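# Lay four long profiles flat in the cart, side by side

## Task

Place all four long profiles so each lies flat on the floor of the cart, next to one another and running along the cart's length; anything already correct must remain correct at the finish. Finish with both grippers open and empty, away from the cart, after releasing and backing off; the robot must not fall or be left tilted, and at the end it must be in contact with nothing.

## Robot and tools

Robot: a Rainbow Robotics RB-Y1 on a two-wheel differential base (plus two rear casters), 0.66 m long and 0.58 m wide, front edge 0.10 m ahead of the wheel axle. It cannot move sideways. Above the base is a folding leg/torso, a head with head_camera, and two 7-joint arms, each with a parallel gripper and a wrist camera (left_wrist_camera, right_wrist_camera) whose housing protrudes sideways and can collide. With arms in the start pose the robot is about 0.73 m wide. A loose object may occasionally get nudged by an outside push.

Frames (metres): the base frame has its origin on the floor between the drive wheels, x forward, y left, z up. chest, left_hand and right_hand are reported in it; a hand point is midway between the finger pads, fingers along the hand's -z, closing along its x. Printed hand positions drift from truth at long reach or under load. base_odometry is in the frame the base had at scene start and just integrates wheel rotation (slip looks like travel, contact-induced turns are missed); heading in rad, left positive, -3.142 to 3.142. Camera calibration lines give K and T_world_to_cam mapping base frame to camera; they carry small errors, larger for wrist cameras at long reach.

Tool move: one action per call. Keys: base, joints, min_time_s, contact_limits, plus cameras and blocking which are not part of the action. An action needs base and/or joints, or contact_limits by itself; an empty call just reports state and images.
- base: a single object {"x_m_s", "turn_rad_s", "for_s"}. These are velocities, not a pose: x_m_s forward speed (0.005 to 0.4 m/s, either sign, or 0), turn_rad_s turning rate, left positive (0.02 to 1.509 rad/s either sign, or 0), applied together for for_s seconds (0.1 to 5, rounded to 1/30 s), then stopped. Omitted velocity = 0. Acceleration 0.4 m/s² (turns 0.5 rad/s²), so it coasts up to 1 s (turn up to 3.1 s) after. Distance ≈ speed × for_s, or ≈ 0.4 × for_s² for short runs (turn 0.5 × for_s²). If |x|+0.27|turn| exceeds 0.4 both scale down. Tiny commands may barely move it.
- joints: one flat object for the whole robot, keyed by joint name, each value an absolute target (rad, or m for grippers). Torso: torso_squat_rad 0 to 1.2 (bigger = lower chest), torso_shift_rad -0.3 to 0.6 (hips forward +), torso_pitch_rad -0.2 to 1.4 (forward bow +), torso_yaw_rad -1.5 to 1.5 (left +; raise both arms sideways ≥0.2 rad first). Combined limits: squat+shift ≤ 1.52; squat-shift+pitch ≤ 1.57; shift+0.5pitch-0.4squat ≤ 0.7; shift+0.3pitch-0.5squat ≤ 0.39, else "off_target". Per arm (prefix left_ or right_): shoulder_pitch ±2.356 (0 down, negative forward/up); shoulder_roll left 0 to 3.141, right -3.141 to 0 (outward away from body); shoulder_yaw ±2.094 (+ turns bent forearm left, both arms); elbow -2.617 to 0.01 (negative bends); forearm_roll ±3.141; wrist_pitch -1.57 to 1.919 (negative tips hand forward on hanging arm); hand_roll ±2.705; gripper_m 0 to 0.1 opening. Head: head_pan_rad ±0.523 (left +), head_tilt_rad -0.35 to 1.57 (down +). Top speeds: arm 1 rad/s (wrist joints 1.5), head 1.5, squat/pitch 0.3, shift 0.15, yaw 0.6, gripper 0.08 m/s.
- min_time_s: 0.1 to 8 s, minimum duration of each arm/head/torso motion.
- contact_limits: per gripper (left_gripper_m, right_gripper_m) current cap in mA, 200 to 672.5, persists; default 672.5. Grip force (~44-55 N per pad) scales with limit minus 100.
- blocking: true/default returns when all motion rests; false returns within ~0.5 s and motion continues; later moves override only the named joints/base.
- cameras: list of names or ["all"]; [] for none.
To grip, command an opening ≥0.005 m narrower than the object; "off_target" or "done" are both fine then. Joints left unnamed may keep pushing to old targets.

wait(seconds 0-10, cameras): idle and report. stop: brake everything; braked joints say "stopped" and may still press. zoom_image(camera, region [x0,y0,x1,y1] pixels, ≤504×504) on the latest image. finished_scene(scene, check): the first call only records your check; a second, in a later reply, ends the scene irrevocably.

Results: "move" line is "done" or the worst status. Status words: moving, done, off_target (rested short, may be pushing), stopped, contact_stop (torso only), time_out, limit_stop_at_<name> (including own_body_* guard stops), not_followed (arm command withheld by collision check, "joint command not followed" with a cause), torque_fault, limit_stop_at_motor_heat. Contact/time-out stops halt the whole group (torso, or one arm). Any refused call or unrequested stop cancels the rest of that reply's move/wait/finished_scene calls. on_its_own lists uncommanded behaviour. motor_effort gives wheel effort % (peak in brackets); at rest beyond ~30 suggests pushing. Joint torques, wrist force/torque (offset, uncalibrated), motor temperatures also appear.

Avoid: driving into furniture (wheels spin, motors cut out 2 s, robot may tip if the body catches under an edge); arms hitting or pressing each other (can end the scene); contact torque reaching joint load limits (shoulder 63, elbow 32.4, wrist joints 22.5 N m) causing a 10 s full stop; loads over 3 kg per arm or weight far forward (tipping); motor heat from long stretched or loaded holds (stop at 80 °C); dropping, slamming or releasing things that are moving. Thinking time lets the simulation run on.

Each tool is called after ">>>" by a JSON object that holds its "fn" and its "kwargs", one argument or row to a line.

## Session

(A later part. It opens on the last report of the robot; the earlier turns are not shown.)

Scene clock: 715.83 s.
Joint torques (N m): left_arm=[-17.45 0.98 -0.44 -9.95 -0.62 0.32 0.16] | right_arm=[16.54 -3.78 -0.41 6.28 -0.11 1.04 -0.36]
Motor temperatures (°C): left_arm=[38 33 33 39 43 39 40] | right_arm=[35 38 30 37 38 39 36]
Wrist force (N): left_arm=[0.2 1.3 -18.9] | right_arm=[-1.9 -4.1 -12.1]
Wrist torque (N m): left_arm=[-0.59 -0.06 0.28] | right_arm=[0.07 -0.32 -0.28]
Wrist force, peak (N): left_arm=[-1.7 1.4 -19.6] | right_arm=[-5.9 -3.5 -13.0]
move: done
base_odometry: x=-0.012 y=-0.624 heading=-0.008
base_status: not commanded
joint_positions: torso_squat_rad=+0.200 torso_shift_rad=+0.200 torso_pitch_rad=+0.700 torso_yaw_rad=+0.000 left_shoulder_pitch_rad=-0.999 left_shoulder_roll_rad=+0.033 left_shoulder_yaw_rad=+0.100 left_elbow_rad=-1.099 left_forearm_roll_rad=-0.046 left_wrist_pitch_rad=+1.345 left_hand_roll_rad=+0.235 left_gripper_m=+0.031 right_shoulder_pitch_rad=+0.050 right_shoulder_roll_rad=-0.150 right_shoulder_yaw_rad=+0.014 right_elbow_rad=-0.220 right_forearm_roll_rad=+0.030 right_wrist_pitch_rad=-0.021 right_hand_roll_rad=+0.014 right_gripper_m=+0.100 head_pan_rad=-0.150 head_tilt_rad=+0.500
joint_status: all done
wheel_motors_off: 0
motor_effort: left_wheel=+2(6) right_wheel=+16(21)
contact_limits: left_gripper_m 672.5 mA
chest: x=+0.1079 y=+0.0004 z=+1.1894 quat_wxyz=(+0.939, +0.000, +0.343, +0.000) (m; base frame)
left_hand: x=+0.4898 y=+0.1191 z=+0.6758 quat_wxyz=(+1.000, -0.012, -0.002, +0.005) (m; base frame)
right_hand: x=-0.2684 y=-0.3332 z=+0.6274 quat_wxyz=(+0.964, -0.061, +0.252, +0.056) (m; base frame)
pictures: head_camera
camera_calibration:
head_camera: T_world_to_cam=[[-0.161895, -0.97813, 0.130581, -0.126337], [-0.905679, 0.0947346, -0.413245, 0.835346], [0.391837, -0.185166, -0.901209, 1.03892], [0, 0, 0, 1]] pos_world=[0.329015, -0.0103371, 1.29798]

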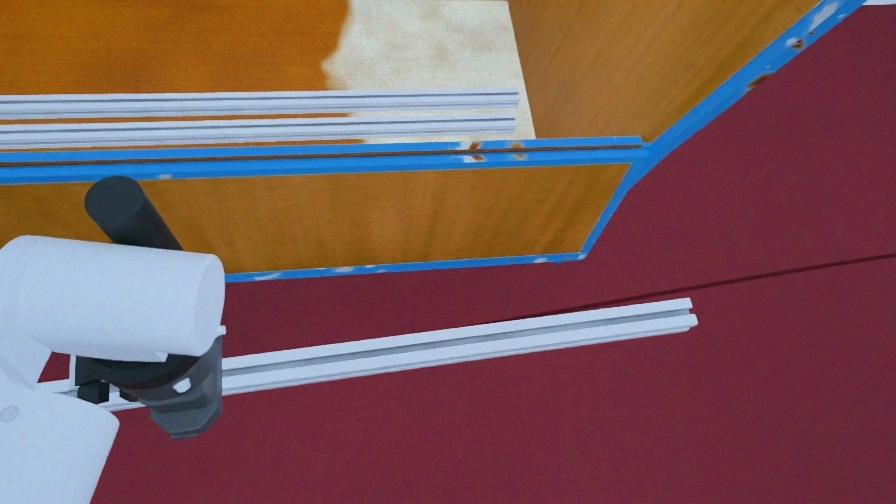

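>>> {"fn": "move", "kwargs": {
  "base": {"x_m_s":0.24,"for_s":2.2667},
  "cameras": ["head_camera"]
}}

>>> {"fn": "move", "kwargs": {
  "joints": {"torso_squat_rad":0.35,"torso_shift_rad":0.25,"torso_pitch_rad":1.0,"left_shoulder_pitch_rad":-1.5,"left_shoulder_roll_rad":0.133,"left_elbow_rad":-0.4,"left_forearm_roll_rad":-0.06,"left_wrist_pitch_rad":0.845,"left_hand_roll_rad":0.335},
  "min_time_s": 3,
  "cameras": ["head_camera"]
}}

>>> {"fn": "move", "kwargs": {
  "joints": {"head_pan_rad":0.5},
  "cameras": ["head_camera"]
}}

Scene clock: 725.60 s.
Joint torques (N m): left_arm=[-16.57 0.78 -0.36 -9.86 -0.83 0.03 0.2] | right_arm=[16.65 -3.77 -0.48 6.47 0.16 0.92 -0.35]
Motor temperatures (°C): left_arm=[38 33 33 40 43 39 40] | right_arm=[35 38 30 37 38 39 36]
Wrist force (N): left_arm=[-0.2 1.2 -18.8] | right_arm=[-2.0 -4.2 -12.2]
Wrist torque (N m): left_arm=[-0.61 -0.11 0.26] | right_arm=[0.10 -0.32 -0.28]
Wrist force, peak (N): left_arm=[0.0 1.4 -19.5] | right_arm=[-2.1 -4.2 -12.4]
move: done
base_odometry: x=+0.532 y=-0.628 heading=-0.007
base_status: done (sent for 2.27 of 2.27 s)
joint_positions: torso_squat_rad=+0.200 torso_shift_rad=+0.200 torso_pitch_rad=+0.701 torso_yaw_rad=+0.000 left_shoulder_pitch_rad=-0.999 left_shoulder_roll_rad=+0.033 left_shoulder_yaw_rad=+0.100 left_elbow_rad=-1.099 left_forearm_roll_rad=-0.046 left_wrist_pitch_rad=+1.345 left_hand_roll_rad=+0.235 left_gripper_m=+0.031 right_shoulder_pitch_rad=+0.050 right_shoulder_roll_rad=-0.150 right_shoulder_yaw_rad=+0.014 right_elbow_rad=-0.220 right_forearm_roll_rad=+0.030 right_wrist_pitch_rad=-0.021 right_hand_roll_rad=+0.014 right_gripper_m=+0.100 head_pan_rad=-0.150 head_tilt_rad=+0.500
joint_status: not commanded
wheel_motors_off: 0
motor_effort: left_wheel=+0(33) right_wheel=-6(44)
contact_limits: left_gripper_m 672.5 mA
chest: x=+0.1079 y=+0.0004 z=+1.1894 quat_wxyz=(+0.939, +0.000, +0.343, +0.000) (m; base frame)
left_hand: x=+0.4898 y=+0.1191 z=+0.6757 quat_wxyz=(+1.000, -0.012, -0.002, +0.005) (m; base frame)
right_hand: x=-0.2684 y=-0.3332 z=+0.6273 quat_wxyz=(+0.964, -0.061, +0.252, +0.056) (m; base frame)
pictures: head_camera
camera_calibration:
head_camera: T_world_to_cam=[[-0.161879, -0.978129, 0.130607, -0.126361], [-0.905736, 0.094735, -0.41312, 0.835222], [0.391712, -0.18517, -0.901262, 1.03896], [0, 0, 0, 1]] pos_world=[0.329061, -0.0103374, 1.29793]

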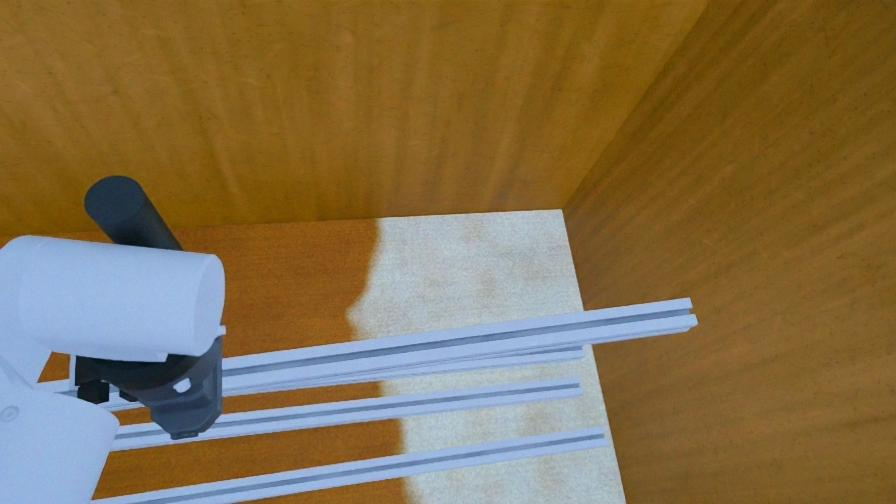

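Scene clock: 728.90 s.
Joint torques (N m): left_arm=[-18.31 1.37 -0.1 -6.24 -0.73 -0.11 0.64] | right_arm=[21.9 -2.91 -0.25 8.69 -0.03 1.45 -0.22]
Motor temperatures (°C): left_arm=[38 33 33 40 43 39 40] | right_arm=[35 38 30 37 38 39 36]
Wrist force (N): left_arm=[-0.8 0.4 -18.7] | right_arm=[-0.8 -4.6 -10.9]
Wrist torque (N m): left_arm=[-0.54 -0.19 0.27] | right_arm=[0.09 -0.27 -0.28]
Wrist force, peak (N): left_arm=[0.2 0.8 -19.5] | right_arm=[-1.7 -4.1 -12.3]
move: done
base_odometry: x=+0.532 y=-0.628 heading=-0.007
base_status: not commanded
joint_positions: torso_squat_rad=+0.350 torso_shift_rad=+0.250 torso_pitch_rad=+1.000 torso_yaw_rad=+0.000 left_shoulder_pitch_rad=-1.499 left_shoulder_roll_rad=+0.133 left_shoulder_yaw_rad=+0.100 left_elbow_rad=-0.400 left_forearm_roll_rad=-0.060 left_wrist_pitch_rad=+0.845 left_hand_roll_rad=+0.335 left_gripper_m=+0.031 right_shoulder_pitch_rad=+0.050 right_shoulder_roll_rad=-0.150 right_shoulder_yaw_rad=+0.014 right_elbow_rad=-0.220 right_forearm_roll_rad=+0.030 right_wrist_pitch_rad=-0.021 right_hand_roll_rad=+0.014 right_gripper_m=+0.100 head_pan_rad=-0.150 head_tilt_rad=+0.500
joint_status: all done
wheel_motors_off: 0
motor_effort: left_wheel=+0(2) right_wheel=-3(9)
contact_limits: left_gripper_m 672.5 mA
chest: x=+0.1953 y=+0.0004 z=+1.0847 quat_wxyz=(+0.877, +0.000, +0.480, +0.000) (m; base frame)
left_hand: x=+0.5675 y=+0.0992 z=+0.4735 quat_wxyz=(+1.000, -0.006, -0.006, -0.004) (m; base frame)
right_hand: x=-0.3304 y=-0.3332 z=+0.6590 quat_wxyz=(+0.916, -0.052, +0.394, +0.064) (m; base frame)
pictures: head_camera
camera_calibration:
head_camera: T_world_to_cam=[[-0.116118, -0.978123, 0.172605, -0.153054], [-0.987347, 0.0947779, -0.127135, 0.576791], [0.107995, -0.185184, -0.976752, 1.04765], [0, 0, 0, 1]] pos_world=[0.43858, -0.010365, 1.12304]

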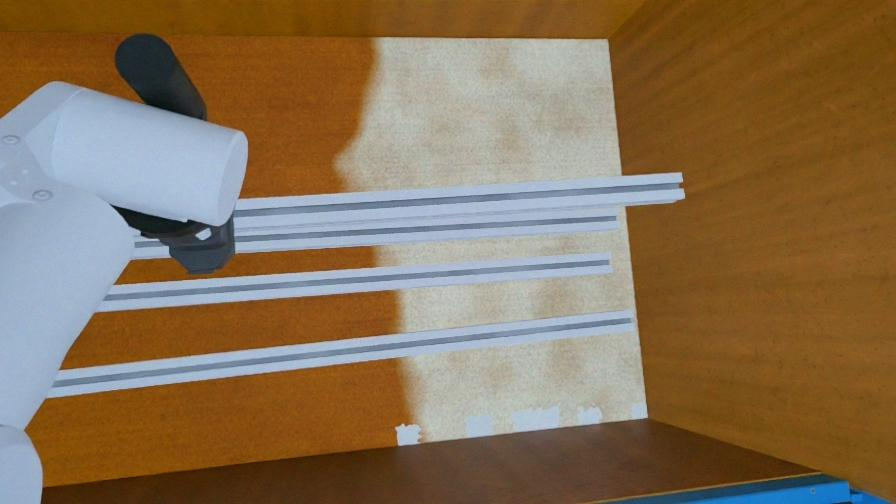

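Scene clock: 730.00 s.
Joint torques (N m): left_arm=[-18.11 1.57 0.21 -6.48 -0.68 -0.06 0.7] | right_arm=[22.8 -2.3 -0.08 8.52 0.07 1.63 -0.24]
Motor temperatures (°C): left_arm=[38 33 33 40 43 39 40] | right_arm=[36 38 30 37 38 39 36]
Wrist force (N): left_arm=[-0.5 0.6 -18.6] | right_arm=[-0.5 -4.5 -10.8]
Wrist torque (N m): left_arm=[-0.70 -0.14 0.26] | right_arm=[0.07 -0.25 -0.28]
Wrist force, peak (N): left_arm=[-0.5 0.8 -19.1] | right_arm=[-0.8 -4.3 -11.1]
move: done
base_odometry: x=+0.532 y=-0.628 heading=-0.007
base_status: not commanded
joint_positions: torso_squat_rad=+0.350 torso_shift_rad=+0.250 torso_pitch_rad=+1.000 torso_yaw_rad=+0.000 left_shoulder_pitch_rad=-1.499 left_shoulder_roll_rad=+0.133 left_shoulder_yaw_rad=+0.100 left_elbow_rad=-0.400 left_forearm_roll_rad=-0.060 left_wrist_pitch_rad=+0.845 left_hand_roll_rad=+0.335 left_gripper_m=+0.031 right_shoulder_pitch_rad=+0.050 right_shoulder_roll_rad=-0.150 right_shoulder_yaw_rad=+0.014 right_elbow_rad=-0.220 right_forearm_roll_rad=+0.030 right_wrist_pitch_rad=-0.021 right_hand_roll_rad=+0.014 right_gripper_m=+0.100 head_pan_rad=+0.500 head_tilt_rad=+0.500
joint_status: all done
wheel_motors_off: 0
motor_effort: left_wheel=+0(2) right_wheel=-6(7)
contact_limits: left_gripper_m 672.5 mA
chest: x=+0.1953 y=+0.0004 z=+1.0847 quat_wxyz=(+0.877, +0.000, +0.480, +0.000) (m; base frame)
left_hand: x=+0.5675 y=+0.0992 z=+0.4735 quat_wxyz=(+1.000, -0.006, -0.006, -0.004) (m; base frame)
right_hand: x=-0.3304 y=-0.3332 z=+0.6590 quat_wxyz=(+0.916, -0.052, +0.394, +0.064) (m; base frame)
pictures: head_camera
camera_calibration:
head_camera: T_world_to_cam=[[0.226292, -0.90459, -0.361259, 0.345186], [-0.971463, -0.182529, -0.151471, 0.599547], [0.0710793, 0.385226, -0.920081, 0.994672], [0, 0, 0, 1]] pos_world=[0.433624, 0.038513, 1.13069]

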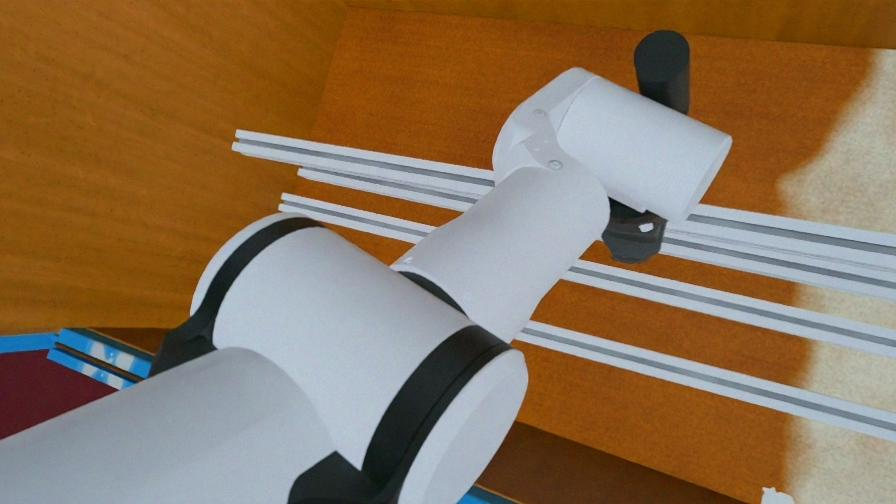

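>>> {"fn": "move", "kwargs": {
  "base": {"x_m_s":0.1,"for_s":0.3667},
  "joints": {"torso_squat_rad":0.5,"torso_shift_rad":0.28,"torso_pitch_rad":1.1,"head_pan_rad":-0.15},
  "min_time_s": 2,
  "cameras": ["head_camera"]
}}

>>> {"fn": "move", "kwargs": {
  "joints": {"torso_squat_rad":0.62,"left_shoulder_pitch_rad":-1.71,"left_shoulder_roll_rad":0.2,"left_elbow_rad":-0.3,"left_forearm_roll_rad":-0.03,"left_wrist_pitch_rad":0.855,"left_hand_roll_rad":0.30},
  "min_time_s": 2.5,
  "cameras": ["head_camera"]
}}

Scene clock: 737.07 s.
Joint torques (N m): left_arm=[-15.35 -0.3 -0.21 -5.87 -0.57 0.4 0.27] | right_arm=[23.87 -2.18 -0.08 9.1 -0.03 1.45 -0.12]
Motor temperatures (°C): left_arm=[38 33 33 39 43 39 40] | right_arm=[36 38 30 37 38 39 36]
Wrist force (N): left_arm=[0.9 0.1 -18.9] | right_arm=[0.3 -4.4 -10.4]
Wrist torque (N m): left_arm=[-0.54 -0.17 0.24] | right_arm=[0.10 -0.20 -0.25]
Wrist force, peak (N): left_arm=[0.9 0.7 -19.5] | right_arm=[-0.6 -4.6 -11.2]
move: done
base_odometry: x=+0.569 y=-0.629 heading=-0.007
base_status: done (sent for 0.37 of 0.37 s)
joint_positions: torso_squat_rad=+0.500 torso_shift_rad=+0.280 torso_pitch_rad=+1.100 torso_yaw_rad=+0.000 left_shoulder_pitch_rad=-1.499 left_shoulder_roll_rad=+0.133 left_shoulder_yaw_rad=+0.100 left_elbow_rad=-0.400 left_forearm_roll_rad=-0.060 left_wrist_pitch_rad=+0.845 left_hand_roll_rad=+0.335 left_gripper_m=+0.031 right_shoulder_pitch_rad=+0.050 right_shoulder_roll_rad=-0.150 right_shoulder_yaw_rad=+0.014 right_elbow_rad=-0.220 right_forearm_roll_rad=+0.030 right_wrist_pitch_rad=-0.021 right_hand_roll_rad=+0.014 right_gripper_m=+0.100 head_pan_rad=-0.150 head_tilt_rad=+0.500
joint_status: all done
wheel_motors_off: 0
motor_effort: left_wheel=-2(29) right_wheel=-5(24)
contact_limits: left_gripper_m 672.5 mA
chest: x=+0.2177 y=+0.0003 z=+1.0111 quat_wxyz=(+0.852, +0.000, +0.523, +0.000) (m; base frame)
left_hand: x=+0.5272 y=+0.0992 z=+0.3659 quat_wxyz=(+0.999, -0.006, +0.044, -0.004) (m; base frame)
right_hand: x=-0.3478 y=-0.3332 z=+0.6400 quat_wxyz=(+0.895, -0.049, +0.439, +0.067) (m; base frame)
pictures: head_camera
camera_calibration:
head_camera: T_world_to_cam=[[-0.0983244, -0.978122, 0.18333, -0.152481], [-0.995104, 0.09479, -0.0279648, 0.491016], [0.00997512, -0.185182, -0.982654, 1.00068], [0, 0, 0, 1]] pos_world=[0.463638, -0.0103802, 1.02501]

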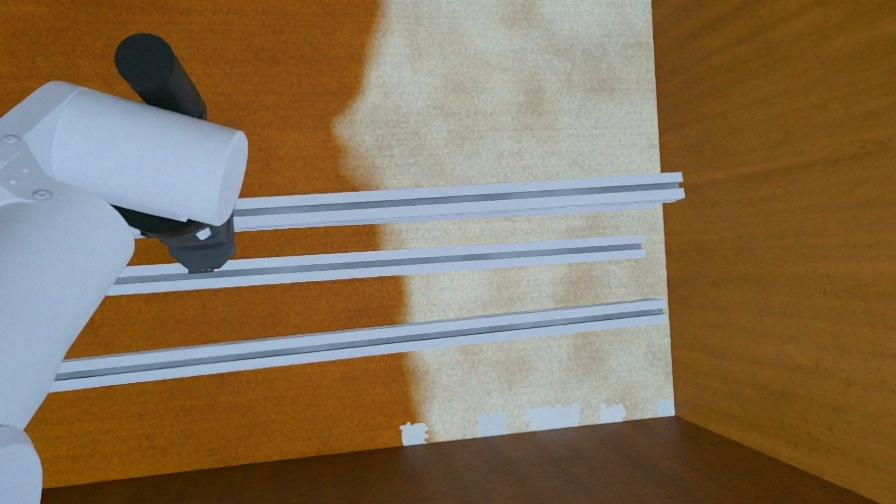

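Scene clock: 739.87 s.
Joint torques (N m): left_arm=[-21.13 3.21 1.06 -6.52 0.28 0.16 0.01] | right_arm=[23.17 -2.52 0 9.31 -0.06 1.57 -0.27]
Motor temperatures (°C): left_arm=[38 33 33 39 43 39 40] | right_arm=[36 38 30 38 38 39 36]
Wrist force (N): left_arm=[-0.4 0.4 -18.6] | right_arm=[0.1 -4.4 -10.4]
Wrist torque (N m): left_arm=[-0.56 -0.18 0.19] | right_arm=[0.07 -0.20 -0.25]
Wrist force, peak (N): left_arm=[0.7 0.4 -19.3] | right_arm=[0.0 -4.4 -10.8]
move: done
base_odometry: x=+0.569 y=-0.629 heading=-0.007
base_status: not commanded
joint_positions: torso_squat_rad=+0.620 torso_shift_rad=+0.280 torso_pitch_rad=+1.100 torso_yaw_rad=+0.000 left_shoulder_pitch_rad=-1.709 left_shoulder_roll_rad=+0.200 left_shoulder_yaw_rad=+0.100 left_elbow_rad=-0.300 left_forearm_roll_rad=-0.030 left_wrist_pitch_rad=+0.855 left_hand_roll_rad=+0.300 left_gripper_m=+0.031 right_shoulder_pitch_rad=+0.050 right_shoulder_roll_rad=-0.150 right_shoulder_yaw_rad=+0.014 right_elbow_rad=-0.220 right_forearm_roll_rad=+0.030 right_wrist_pitch_rad=-0.021 right_hand_roll_rad=+0.014 right_gripper_m=+0.100 head_pan_rad=-0.150 head_tilt_rad=+0.500
joint_status: all done
wheel_motors_off: 0
motor_effort: left_wheel=-2(3) right_wheel=-3(6)
contact_limits: left_gripper_m 672.5 mA
chest: x=+0.2054 y=+0.0003 z=+0.9683 quat_wxyz=(+0.852, +0.000, +0.523, +0.000) (m; base frame)
left_hand: x=+0.6145 y=+0.1009 z=+0.3719 quat_wxyz=(+1.000, -0.004, -0.010, -0.015) (m; base frame)
right_hand: x=-0.3602 y=-0.3332 z=+0.5972 quat_wxyz=(+0.895, -0.049, +0.439, +0.067) (m; base frame)
pictures: head_camera
camera_calibration:
head_camera: T_world_to_cam=[[-0.0983253, -0.978122, 0.18333, -0.145846], [-0.995104, 0.09479, -0.0279704, 0.477549], [0.00998061, -0.185182, -0.982653, 0.958705], [0, 0, 0, 1]] pos_world=[0.451303, -0.0103869, 0.98217]

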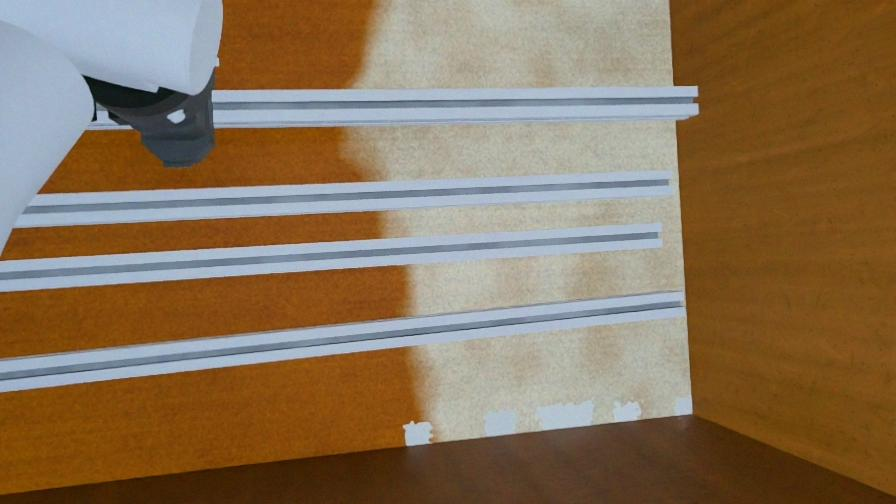

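>>> {"fn": "move", "kwargs": {
  "joints": {"torso_squat_rad":0.72,"left_forearm_roll_rad":-0.01,"left_hand_roll_rad":0.29},
  "min_time_s": 2,
  "cameras": ["head_camera"]
}}

>>> {"fn": "move", "kwargs": {
  "joints": {"head_pan_rad":0.5},
  "cameras": ["head_camera","left_wrist_camera"]
}}

Scene clock: 746.73 s.
Joint torques (N m): left_arm=[-20.34 2.63 0.07 -6.63 0.63 0.16 0.14] | right_arm=[23.1 -1.86 0.27 9.27 -0.06 1.71 -0.29]
Motor temperatures (°C): left_arm=[38 33 33 39 43 39 40] | right_arm=[37 38 30 38 38 39 36]
Wrist force (N): left_arm=[-0.3 0.5 -17.6] | right_arm=[-0.1 -4.4 -10.6]
Wrist torque (N m): left_arm=[0.15 -0.20 0.07] | right_arm=[0.09 -0.24 -0.27]
Wrist force, peak (N): left_arm=[0.0 0.4 -19.2] | right_arm=[-0.1 -4.6 -10.9]
move: done
base_odometry: x=+0.569 y=-0.629 heading=-0.007
base_status: not commanded
joint_positions: torso_squat_rad=+0.720 torso_shift_rad=+0.280 torso_pitch_rad=+1.100 torso_yaw_rad=+0.000 left_shoulder_pitch_rad=-1.709 left_shoulder_roll_rad=+0.200 left_shoulder_yaw_rad=+0.100 left_elbow_rad=-0.300 left_forearm_roll_rad=-0.010 left_wrist_pitch_rad=+0.855 left_hand_roll_rad=+0.290 left_gripper_m=+0.031 right_shoulder_pitch_rad=+0.050 right_shoulder_roll_rad=-0.150 right_shoulder_yaw_rad=+0.014 right_elbow_rad=-0.220 right_forearm_roll_rad=+0.030 right_wrist_pitch_rad=-0.021 right_hand_roll_rad=+0.014 right_gripper_m=+0.100 head_pan_rad=-0.150 head_tilt_rad=+0.500
joint_status: all done
wheel_motors_off: 0
motor_effort: left_wheel=-2(3) right_wheel=-3(6)
contact_limits: left_gripper_m 672.5 mA
chest: x=+0.1933 y=+0.0003 z=+0.9266 quat_wxyz=(+0.852, +0.000, +0.523, +0.000) (m; base frame)
left_hand: x=+0.6014 y=+0.0976 z=+0.3302 quat_wxyz=(+1.000, -0.011, -0.008, -0.014) (m; base frame)
right_hand: x=-0.3722 y=-0.3332 z=+0.5554 quat_wxyz=(+0.895, -0.049, +0.439, +0.067) (m; base frame)
pictures: head_camera
camera_calibration:
head_camera: T_world_to_cam=[[-0.0983368, -0.978122, 0.183324, -0.139377], [-0.995103, 0.0947901, -0.028032, 0.464462], [0.0100414, -0.185183, -0.982653, 0.9178], [0, 0, 0, 1]] pos_world=[0.439265, -0.0103936, 0.94045]

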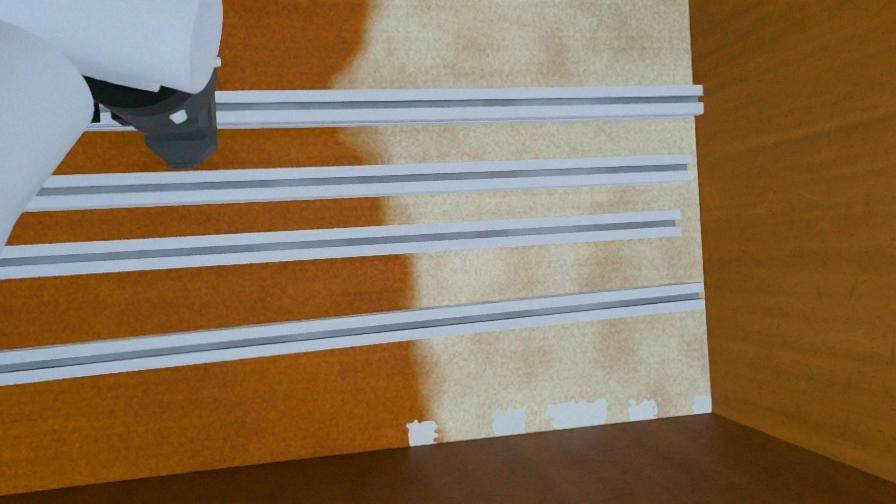

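Scene clock: 747.83 s.
Joint torques (N m): left_arm=[-20.7 2.39 -0.07 -6.77 0.57 0.19 0.1] | right_arm=[23.27 -1.64 -0.22 9.03 -0.07 1.66 -0.28]
Motor temperatures (°C): left_arm=[38 33 33 39 43 39 40] | right_arm=[37 38 30 38 38 39 36]
Wrist force (N): left_arm=[-0.1 0.1 -17.5] | right_arm=[0.0 -4.2 -10.9]
Wrist torque (N m): left_arm=[0.18 -0.17 0.10] | right_arm=[0.08 -0.23 -0.27]
Wrist force, peak (N): left_arm=[-0.1 0.2 -18.0] | right_arm=[-0.1 -4.4 -11.1]
move: done
base_odometry: x=+0.569 y=-0.629 heading=-0.007
base_status: not commanded
joint_positions: torso_squat_rad=+0.720 torso_shift_rad=+0.280 torso_pitch_rad=+1.100 torso_yaw_rad=+0.000 left_shoulder_pitch_rad=-1.709 left_shoulder_roll_rad=+0.200 left_shoulder_yaw_rad=+0.100 left_elbow_rad=-0.300 left_forearm_roll_rad=-0.010 left_wrist_pitch_rad=+0.855 left_hand_roll_rad=+0.290 left_gripper_m=+0.031 right_shoulder_pitch_rad=+0.050 right_shoulder_roll_rad=-0.150 right_shoulder_yaw_rad=+0.014 right_elbow_rad=-0.220 right_forearm_roll_rad=+0.030 right_wrist_pitch_rad=-0.021 right_hand_roll_rad=+0.014 right_gripper_m=+0.100 head_pan_rad=+0.500 head_tilt_rad=+0.500
joint_status: all done
wheel_motors_off: 0
motor_effort: left_wheel=-1(2) right_wheel=-2(5)
contact_limits: left_gripper_m 672.5 mA
chest: x=+0.1933 y=+0.0003 z=+0.9266 quat_wxyz=(+0.852, +0.000, +0.523, +0.000) (m; base frame)
left_hand: x=+0.6014 y=+0.0976 z=+0.3302 quat_wxyz=(+1.000, -0.011, -0.008, -0.014) (m; base frame)
right_hand: x=-0.3722 y=-0.3332 z=+0.5554 quat_wxyz=(+0.895, -0.049, +0.439, +0.067) (m; base frame)
pictures: head_camera, left_wrist_camera
camera_calibration:
head_camera: T_world_to_cam=[[0.189112, -0.904596, -0.382025, 0.314902], [-0.98173, -0.182506, -0.0538265, 0.48523], [-0.0210305, 0.385225, -0.922583, 0.869447], [0, 0, 0, 1]] pos_world=[0.435098, 0.0384836, 0.948556]
left_wrist_camera: T_world_to_cam=[[0.998741, -0.00610662, 0.0497866, -0.61715], [-0.0299877, -0.868341, 0.49506, -0.0287398], [0.0402086, -0.49593, -0.867431, 0.38952], [0, 0, 0, 1]] pos_world=[0.599849, 0.16445, 0.382835]

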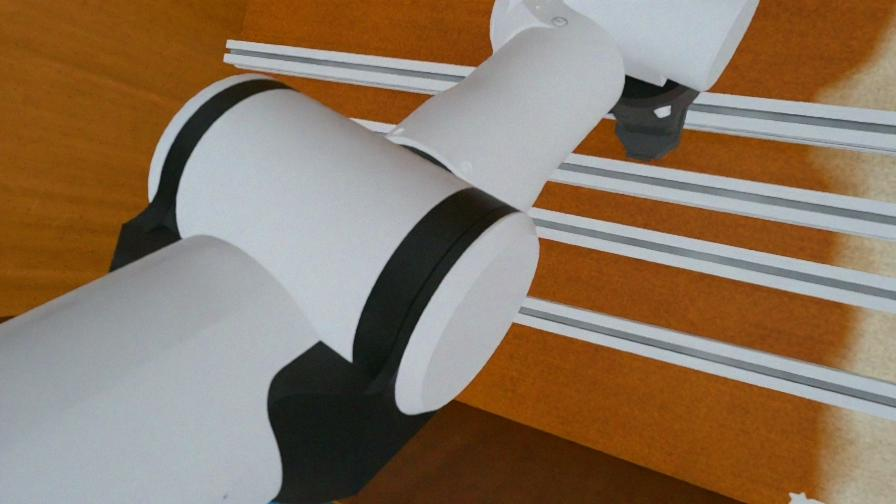

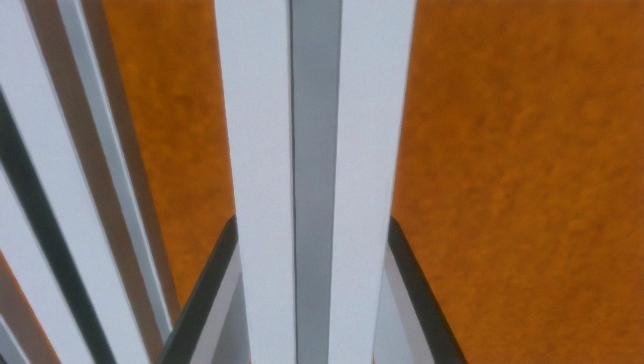

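>>> {"fn": "move", "kwargs": {
  "joints": {"torso_squat_rad":0.735,"left_shoulder_roll_rad":0.213,"left_forearm_roll_rad":0.025,"left_hand_roll_rad":0.275},
  "min_time_s": 2,
  "cameras": ["head_camera"]
}}

Scene clock: 753.93 s.
Joint torques (N m): left_arm=[-20.46 2.56 0.27 -6.68 0.59 0.11 0.08] | right_arm=[23 -2.32 -0.32 9.16 -0.08 1.58 -0.46]
Motor temperatures (°C): left_arm=[39 33 33 39 43 39 40] | right_arm=[37 38 30 38 38 39 36]
Wrist force (N): left_arm=[-0.5 0.1 -17.3] | right_arm=[0.1 -4.4 -10.6]
Wrist torque (N m): left_arm=[0.26 -0.19 0.10] | right_arm=[0.08 -0.22 -0.26]
Wrist force, peak (N): left_arm=[0.2 0.5 -18.0] | right_arm=[-0.1 -4.6 -11.1]
move: done
base_odometry: x=+0.569 y=-0.629 heading=-0.007
base_status: not commanded
joint_positions: torso_squat_rad=+0.735 torso_shift_rad=+0.280 torso_pitch_rad=+1.100 torso_yaw_rad=+0.000 left_shoulder_pitch_rad=-1.709 left_shoulder_roll_rad=+0.213 left_shoulder_yaw_rad=+0.100 left_elbow_rad=-0.300 left_forearm_roll_rad=+0.025 left_wrist_pitch_rad=+0.855 left_hand_roll_rad=+0.275 left_gripper_m=+0.031 right_shoulder_pitch_rad=+0.050 right_shoulder_roll_rad=-0.150 right_shoulder_yaw_rad=+0.014 right_elbow_rad=-0.220 right_forearm_roll_rad=+0.030 right_wrist_pitch_rad=-0.021 right_hand_roll_rad=+0.014 right_gripper_m=+0.100 head_pan_rad=+0.500 head_tilt_rad=+0.500
joint_status: all done
wheel_motors_off: 0
motor_effort: left_wheel=-1(2) right_wheel=-2(4)
contact_limits: left_gripper_m 672.5 mA
chest: x=+0.1914 y=+0.0003 z=+0.9199 quat_wxyz=(+0.852, +0.000, +0.523, +0.000) (m; base frame)
left_hand: x=+0.6013 y=+0.1005 z=+0.3240 quat_wxyz=(+1.000, -0.019, -0.006, -0.007) (m; base frame)
right_hand: x=-0.3741 y=-0.3332 z=+0.5487 quat_wxyz=(+0.895, -0.049, +0.439, +0.067) (m; base frame)
pictures: head_camera
camera_calibration:
head_camera: T_world_to_cam=[[0.189121, -0.904596, -0.38202, 0.312702], [-0.981729, -0.182506, -0.0538503, 0.482988], [-0.0210081, 0.385225, -0.922584, 0.863221], [0, 0, 0, 1]] pos_world=[0.433159, 0.0384825, 0.941861]

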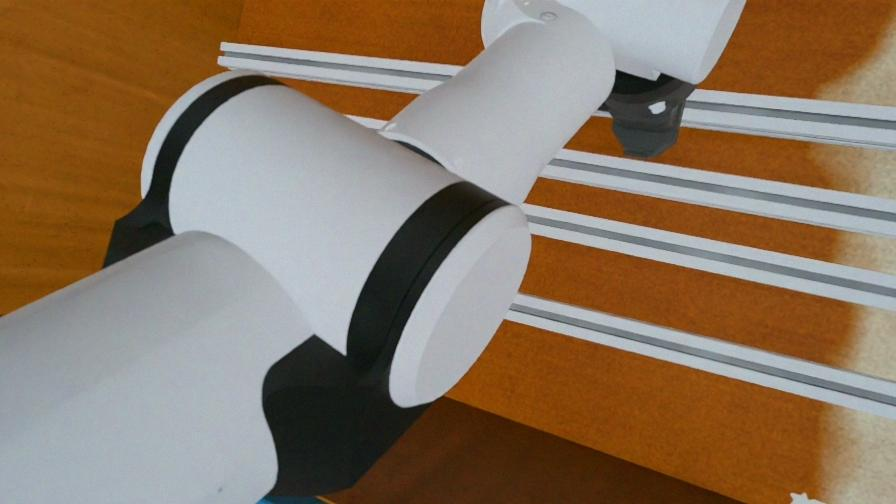

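>>> {"fn": "move", "kwargs": {
  "joints": {"torso_squat_rad":0.757,"left_shoulder_roll_rad":0.216,"left_forearm_roll_rad":0.035,"left_hand_roll_rad":0.27},
  "min_time_s": 2,
  "cameras": ["head_camera"]
}}

>>> {"fn": "move", "kwargs": {
  "joints": {"torso_squat_rad":0.768,"head_pan_rad":-0.15},
  "contact_limits": {"left_gripper_m":300},
  "min_time_s": 2,
  "cameras": ["head_camera"]
}}

Scene clock: 760.37 s.
Joint torques (N m): left_arm=[-19.89 2.42 -0.27 -7.1 0.44 0.09 0.01] | right_arm=[23.21 -2.19 -0.33 9.21 0.02 1.55 -0.25]
Motor temperatures (°C): left_arm=[39 33 33 39 43 38 40] | right_arm=[37 37 30 38 38 39 36]
Wrist force (N): left_arm=[-0.4 0.1 -17.1] | right_arm=[-0.4 -4.4 -10.3]
Wrist torque (N m): left_arm=[0.18 -0.13 0.26] | right_arm=[0.06 -0.25 -0.26]
Wrist force, peak (N): left_arm=[-0.4 0.7 -18.3] | right_arm=[-0.2 -4.4 -10.8]
move: done
base_odometry: x=+0.569 y=-0.629 heading=-0.007
base_status: not commanded
joint_positions: torso_squat_rad=+0.750 torso_shift_rad=+0.280 torso_pitch_rad=+1.099 torso_yaw_rad=+0.000 left_shoulder_pitch_rad=-1.709 left_shoulder_roll_rad=+0.216 left_shoulder_yaw_rad=+0.100 left_elbow_rad=-0.300 left_forearm_roll_rad=+0.035 left_wrist_pitch_rad=+0.855 left_hand_roll_rad=+0.270 left_gripper_m=+0.031 right_shoulder_pitch_rad=+0.050 right_shoulder_roll_rad=-0.150 right_shoulder_yaw_rad=+0.014 right_elbow_rad=-0.220 right_forearm_roll_rad=+0.030 right_wrist_pitch_rad=-0.021 right_hand_roll_rad=+0.014 right_gripper_m=+0.100 head_pan_rad=+0.500 head_tilt_rad=+0.500
joint_status: all done
wheel_motors_off: 0
motor_effort: left_wheel=-1(2) right_wheel=-3(5)
contact_limits: left_gripper_m 672.5 mA
chest: x=+0.1892 y=+0.0003 z=+0.9132 quat_wxyz=(+0.853, +0.000, +0.522, +0.000) (m; base frame)
left_hand: x=+0.6003 y=+0.1008 z=+0.3180 quat_wxyz=(+1.000, -0.021, -0.006, -0.005) (m; base frame)
right_hand: x=-0.3758 y=-0.3332 z=+0.5412 quat_wxyz=(+0.895, -0.049, +0.438, +0.067) (m; base frame)
pictures: head_camera
camera_calibration:
head_camera: T_world_to_cam=[[0.18963, -0.904596, -0.381768, 0.310235], [-0.981656, -0.182505, -0.0551598, 0.48163], [-0.0197773, 0.385225, -0.922611, 0.856788], [0, 0, 0, 1]] pos_world=[0.43091, 0.0384814, 0.935487]

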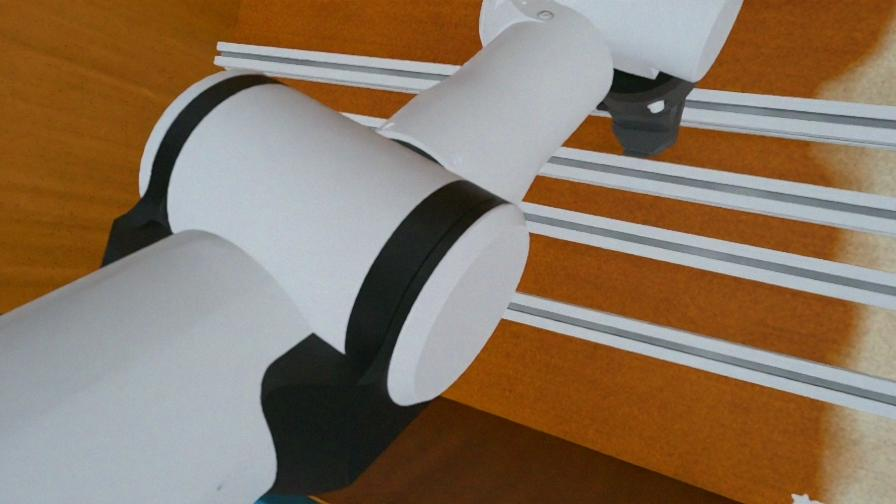

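Scene clock: 762.67 s.
Joint torques (N m): left_arm=[-20.74 3.37 0.04 -7 0.14 0.06 -0.05] | right_arm=[23.6 -2.5 -0.56 9.22 -0.03 1.64 -0.44]
Motor temperatures (°C): left_arm=[39 33 33 39 43 38 40] | right_arm=[38 37 30 38 38 39 36]
Wrist force (N): left_arm=[-0.5 0.6 -18.1] | right_arm=[-0.3 -4.4 -10.3]
Wrist torque (N m): left_arm=[-0.18 -0.19 0.16] | right_arm=[0.06 -0.24 -0.28]
Wrist force, peak (N): left_arm=[-0.4 0.8 -18.7] | right_arm=[-0.1 -4.5 -10.9]
move: done
base_odometry: x=+0.569 y=-0.629 heading=-0.007
base_status: not commanded
joint_positions: torso_squat_rad=+0.750 torso_shift_rad=+0.280 torso_pitch_rad=+1.099 torso_yaw_rad=+0.000 left_shoulder_pitch_rad=-1.709 left_shoulder_roll_rad=+0.216 left_shoulder_yaw_rad=+0.100 left_elbow_rad=-0.300 left_forearm_roll_rad=+0.035 left_wrist_pitch_rad=+0.855 left_hand_roll_rad=+0.270 left_gripper_m=+0.031 right_shoulder_pitch_rad=+0.050 right_shoulder_roll_rad=-0.150 right_shoulder_yaw_rad=+0.014 right_elbow_rad=-0.220 right_forearm_roll_rad=+0.030 right_wrist_pitch_rad=-0.021 right_hand_roll_rad=+0.014 right_gripper_m=+0.100 head_pan_rad=-0.150 head_tilt_rad=+0.500
joint_status: all done
wheel_motors_off: 0
motor_effort: left_wheel=-2(2) right_wheel=-2(5)
contact_limits: left_gripper_m 300 mA
chest: x=+0.1892 y=+0.0003 z=+0.9132 quat_wxyz=(+0.853, +0.000, +0.522, +0.000) (m; base frame)
left_hand: x=+0.6003 y=+0.1008 z=+0.3180 quat_wxyz=(+1.000, -0.021, -0.006, -0.005) (m; base frame)
right_hand: x=-0.3758 y=-0.3332 z=+0.5412 quat_wxyz=(+0.895, -0.049, +0.438, +0.067) (m; base frame)
pictures: head_camera
camera_calibration:
head_camera: T_world_to_cam=[[-0.0985834, -0.978122, 0.183191, -0.137162], [-0.995064, 0.0947891, -0.029376, 0.461176], [0.0113688, -0.185183, -0.982638, 0.904407], [0, 0, 0, 1]] pos_world=[0.435096, -0.0103957, 0.927379]

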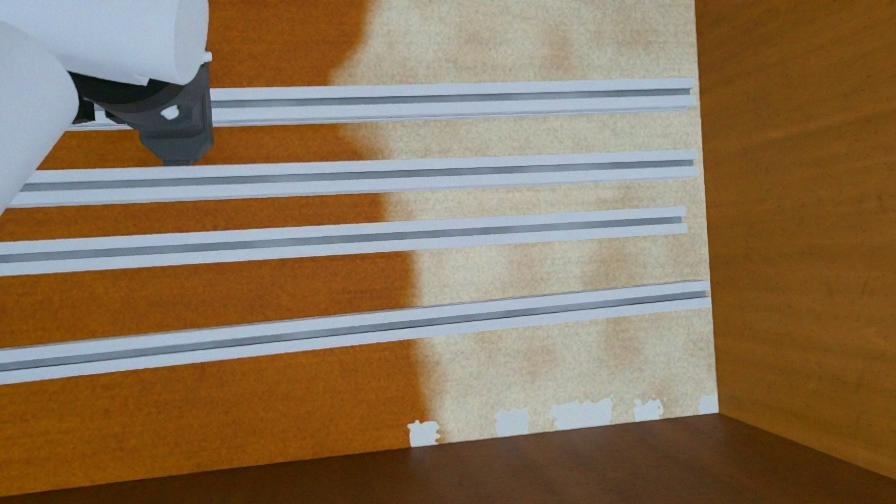

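>>> {"fn": "move", "kwargs": {
  "joints": {"torso_squat_rad":0.762,"torso_shift_rad":0.30},
  "min_time_s": 2,
  "cameras": []
}}

>>> {"fn": "move", "kwargs": {
  "joints": {"torso_squat_rad":0.770},
  "min_time_s": 2,
  "cameras": ["head_camera"]
}}

Scene clock: 768.17 s.
Joint torques (N m): left_arm=[-20.51 2.68 0.34 -7.11 0.34 0.1 -0.26] | right_arm=[23.51 -1.89 -0.21 9.26 -0.04 1.74 -0.32]
Motor temperatures (°C): left_arm=[39 33 33 39 43 38 40] | right_arm=[38 37 30 38 38 39 36]
Wrist force (N): left_arm=[-0.7 0.7 -18.4] | right_arm=[0.0 -4.3 -10.6]
Wrist torque (N m): left_arm=[-0.15 -0.15 0.39] | right_arm=[0.02 -0.21 -0.26]
Wrist force, peak (N): left_arm=[-0.4 0.6 -18.6] | right_arm=[-0.1 -4.4 -10.8]
move: done
base_odometry: x=+0.569 y=-0.629 heading=-0.007
base_status: not commanded
joint_positions: torso_squat_rad=+0.762 torso_shift_rad=+0.300 torso_pitch_rad=+1.101 torso_yaw_rad=+0.000 left_shoulder_pitch_rad=-1.709 left_shoulder_roll_rad=+0.216 left_shoulder_yaw_rad=+0.100 left_elbow_rad=-0.300 left_forearm_roll_rad=+0.035 left_wrist_pitch_rad=+0.855 left_hand_roll_rad=+0.270 left_gripper_m=+0.031 right_shoulder_pitch_rad=+0.050 right_shoulder_roll_rad=-0.150 right_shoulder_yaw_rad=+0.014 right_elbow_rad=-0.220 right_forearm_roll_rad=+0.030 right_wrist_pitch_rad=-0.021 right_hand_roll_rad=+0.014 right_gripper_m=+0.100 head_pan_rad=-0.150 head_tilt_rad=+0.500
joint_status: all done
wheel_motors_off: 0
motor_effort: left_wheel=-1(2) right_wheel=-3(5)
contact_limits: left_gripper_m 300 mA
chest: x=+0.1976 y=+0.0003 z=+0.9045 quat_wxyz=(+0.852, +0.000, +0.523, +0.000) (m; base frame)
left_hand: x=+0.6077 y=+0.1008 z=+0.3086 quat_wxyz=(+1.000, -0.021, -0.005, -0.005) (m; base frame)
right_hand: x=-0.3680 y=-0.3332 z=+0.5335 quat_wxyz=(+0.895, -0.049, +0.439, +0.067) (m; base frame)
pictures: none
No camera images: "cameras" was empty.

Scene clock: 770.47 s.
Joint torques (N m): left_arm=[-18.34 2.69 0.27 -7.09 0.1 -2.03 -0.23] | right_arm=[23.66 -2.02 -0.71 9.2 0.02 1.58 -0.33]
Motor temperatures (°C): left_arm=[39 33 33 39 43 38 40] | right_arm=[38 37 30 38 38 39 36]
Wrist force (N): left_arm=[-7.7 1.3 -3.7] | right_arm=[0.0 -4.4 -10.4]
Wrist torque (N m): left_arm=[-0.24 0.24 0.30] | right_arm=[0.04 -0.20 -0.27]
Wrist force, peak (N): left_arm=[-0.6 -0.1 -18.7] | right_arm=[0.1 -4.5 -10.9]
move: done
base_odometry: x=+0.569 y=-0.629 heading=-0.007
base_status: not commanded
joint_positions: torso_squat_rad=+0.770 torso_shift_rad=+0.300 torso_pitch_rad=+1.099 torso_yaw_rad=+0.000 left_shoulder_pitch_rad=-1.709 left_shoulder_roll_rad=+0.216 left_shoulder_yaw_rad=+0.100 left_elbow_rad=-0.300 left_forearm_roll_rad=+0.035 left_wrist_pitch_rad=+0.855 left_hand_roll_rad=+0.270 left_gripper_m=+0.031 right_shoulder_pitch_rad=+0.050 right_shoulder_roll_rad=-0.150 right_shoulder_yaw_rad=+0.014 right_elbow_rad=-0.220 right_forearm_roll_rad=+0.030 right_wrist_pitch_rad=-0.021 right_hand_roll_rad=+0.014 right_gripper_m=+0.100 head_pan_rad=-0.150 head_tilt_rad=+0.500
joint_status: all done
wheel_motors_off: 0
motor_effort: left_wheel=-1(2) right_wheel=-2(5)
contact_limits: left_gripper_m 300 mA
chest: x=+0.1961 y=+0.0003 z=+0.9013 quat_wxyz=(+0.853, +0.000, +0.522, +0.000) (m; base frame)
left_hand: x=+0.6073 y=+0.1007 z=+0.3062 quat_wxyz=(+1.000, -0.021, -0.006, -0.005) (m; base frame)
right_hand: x=-0.3689 y=-0.3332 z=+0.5294 quat_wxyz=(+0.895, -0.049, +0.438, +0.067) (m; base frame)
pictures: head_camera
camera_calibration:
head_camera: T_world_to_cam=[[-0.0985816, -0.978122, 0.183192, -0.134306], [-0.995064, 0.0947892, -0.0293659, 0.467697], [0.0113587, -0.185183, -0.982638, 0.892646], [0, 0, 0, 1]] pos_world=[0.442009, -0.0103976, 0.915486]

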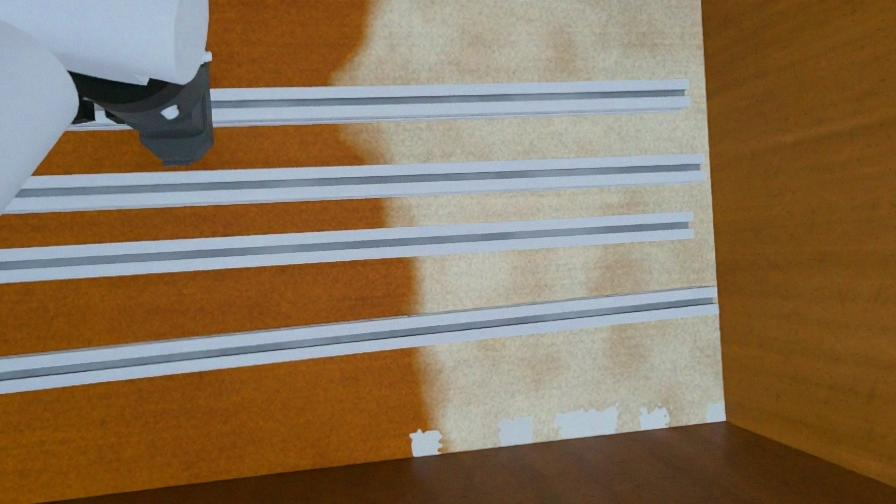

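>>> {"fn": "move", "kwargs": {
  "joints": {"torso_squat_rad":0.778,"torso_shift_rad":0.31},
  "min_time_s": 2,
  "cameras": ["head_camera"]
}}

>>> {"fn": "move", "kwargs": {
  "joints": {"head_pan_rad":0.5},
  "cameras": ["head_camera","left_wrist_camera"]
}}

Scene clock: 776.07 s.
Joint torques (N m): left_arm=[-13.7 8.08 0.17 -7.23 -2 -8.69 -0.16] | right_arm=[23.7 -2.71 -0.2 9.25 0.11 1.46 -0.25]
Motor temperatures (°C): left_arm=[39 33 33 39 43 39 40] | right_arm=[38 37 30 38 38 39 36]
Wrist force (N): left_arm=[-32.2 -4.5 58.3] | right_arm=[0.1 -4.2 -10.5]
Wrist torque (N m): left_arm=[0.19 1.49 0.14] | right_arm=[0.04 -0.20 -0.27]
Wrist force, peak (N): left_arm=[-31.9 -4.5 59.1] | right_arm=[0.0 -4.5 -10.8]
move: done
base_odometry: x=+0.568 y=-0.629 heading=-0.007
base_status: not commanded
joint_positions: torso_squat_rad=+0.778 torso_shift_rad=+0.309 torso_pitch_rad=+1.098 torso_yaw_rad=+0.000 left_shoulder_pitch_rad=-1.711 left_shoulder_roll_rad=+0.214 left_shoulder_yaw_rad=+0.100 left_elbow_rad=-0.300 left_forearm_roll_rad=+0.035 left_wrist_pitch_rad=+0.857 left_hand_roll_rad=+0.270 left_gripper_m=+0.031 right_shoulder_pitch_rad=+0.050 right_shoulder_roll_rad=-0.150 right_shoulder_yaw_rad=+0.014 right_elbow_rad=-0.220 right_forearm_roll_rad=+0.030 right_wrist_pitch_rad=-0.021 right_hand_roll_rad=+0.014 right_gripper_m=+0.100 head_pan_rad=-0.150 head_tilt_rad=+0.500
joint_status: all done
wheel_motors_off: 0
motor_effort: left_wheel=+5(5) right_wheel=-3(5)
contact_limits: left_gripper_m 300 mA
chest: x=+0.1990 y=+0.0003 z=+0.8964 quat_wxyz=(+0.853, +0.000, +0.522, +0.000) (m; base frame)
left_hand: x=+0.6108 y=+0.0997 z=+0.3022 quat_wxyz=(+1.000, -0.022, -0.006, -0.005) (m; base frame)
right_hand: x=-0.3656 y=-0.3332 z=+0.5238 quat_wxyz=(+0.895, -0.049, +0.438, +0.067) (m; base frame)
pictures: head_camera
camera_calibration:
head_camera: T_world_to_cam=[[-0.0987475, -0.978151, 0.182945, -0.132903], [-0.995035, 0.0947556, -0.0304564, 0.471429], [0.012456, -0.185044, -0.982651, 0.887607], [0, 0, 0, 1]] pos_world=[0.444908, -0.010424, 0.91088]

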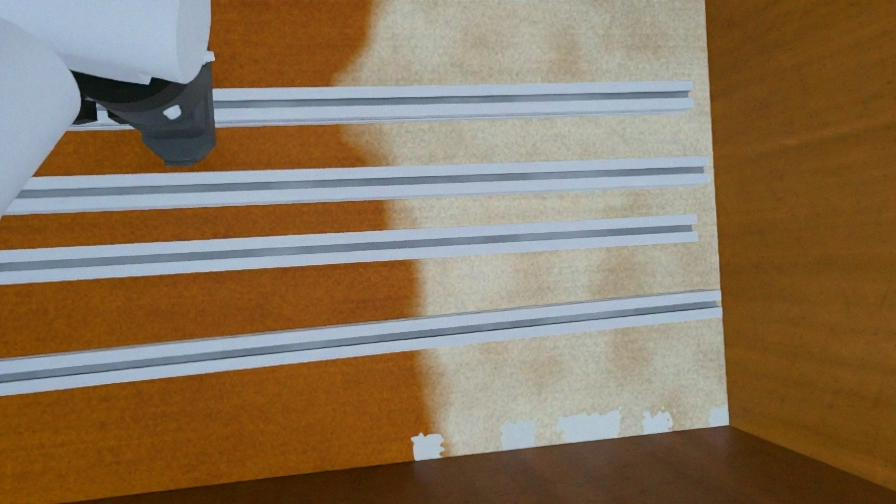

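Scene clock: 777.17 s.
Joint torques (N m): left_arm=[-13.58 8.2 0.33 -7.1 -2.03 -8.83 -0.2] | right_arm=[23.61 -1.76 -0.14 9.42 0.03 1.41 -0.37]
Motor temperatures (°C): left_arm=[39 33 33 39 43 39 40] | right_arm=[38 37 30 38 38 39 36]
Wrist force (N): left_arm=[-31.9 -4.5 58.0] | right_arm=[-0.3 -4.5 -10.6]
Wrist torque (N m): left_arm=[0.18 1.51 0.15] | right_arm=[0.08 -0.23 -0.26]
Wrist force, peak (N): left_arm=[-32.2 -4.4 58.6] | right_arm=[0.1 -4.2 -10.8]
move: done
base_odometry: x=+0.568 y=-0.629 heading=-0.007
base_status: not commanded
joint_positions: torso_squat_rad=+0.778 torso_shift_rad=+0.309 torso_pitch_rad=+1.098 torso_yaw_rad=+0.000 left_shoulder_pitch_rad=-1.711 left_shoulder_roll_rad=+0.214 left_shoulder_yaw_rad=+0.100 left_elbow_rad=-0.300 left_forearm_roll_rad=+0.035 left_wrist_pitch_rad=+0.857 left_hand_roll_rad=+0.270 left_gripper_m=+0.031 right_shoulder_pitch_rad=+0.050 right_shoulder_roll_rad=-0.150 right_shoulder_yaw_rad=+0.014 right_elbow_rad=-0.220 right_forearm_roll_rad=+0.030 right_wrist_pitch_rad=-0.021 right_hand_roll_rad=+0.014 right_gripper_m=+0.100 head_pan_rad=+0.500 head_tilt_rad=+0.500
joint_status: all done
wheel_motors_off: 0
motor_effort: left_wheel=+5(5) right_wheel=-2(3)
contact_limits: left_gripper_m 300 mA
chest: x=+0.1990 y=+0.0003 z=+0.8964 quat_wxyz=(+0.853, +0.000, +0.522, +0.000) (m; base frame)
left_hand: x=+0.6108 y=+0.0997 z=+0.3022 quat_wxyz=(+1.000, -0.022, -0.006, -0.005) (m; base frame)
right_hand: x=-0.3656 y=-0.3332 z=+0.5238 quat_wxyz=(+0.895, -0.049, +0.438, +0.067) (m; base frame)
pictures: head_camera, left_wrist_camera
camera_calibration:
head_camera: T_world_to_cam=[[0.190078, -0.904532, -0.381696, 0.301779], [-0.981589, -0.182532, -0.0562557, 0.491321], [-0.0187868, 0.385362, -0.922574, 0.841294], [0, 0, 0, 1]] pos_world=[0.440719, 0.0384479, 0.918984]
left_wrist_camera: T_world_to_cam=[[0.998868, 0.0117833, 0.0460872, -0.625841], [-0.0135831, -0.857849, 0.513722, -0.0295276], [0.0455892, -0.513766, -0.856718, 0.361085], [0, 0, 0, 1]] pos_world=[0.60827, 0.167558, 0.353361]

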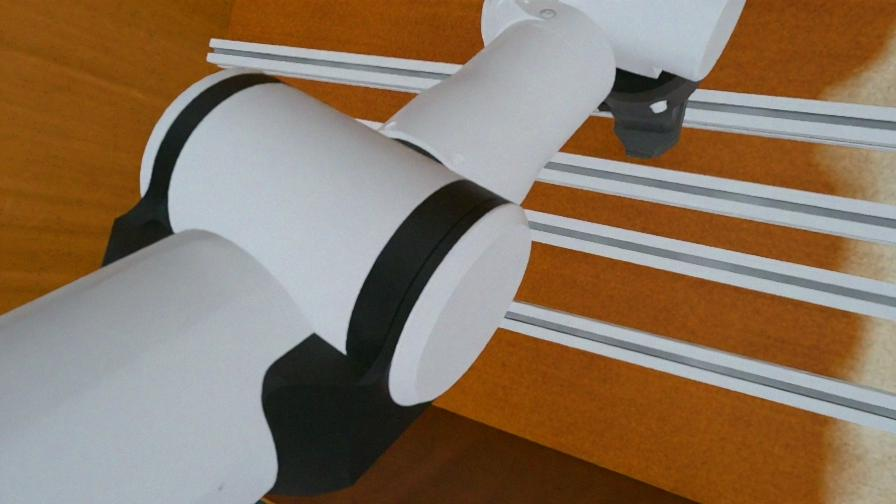

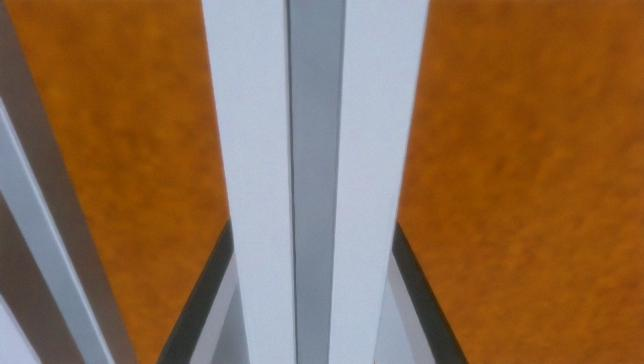

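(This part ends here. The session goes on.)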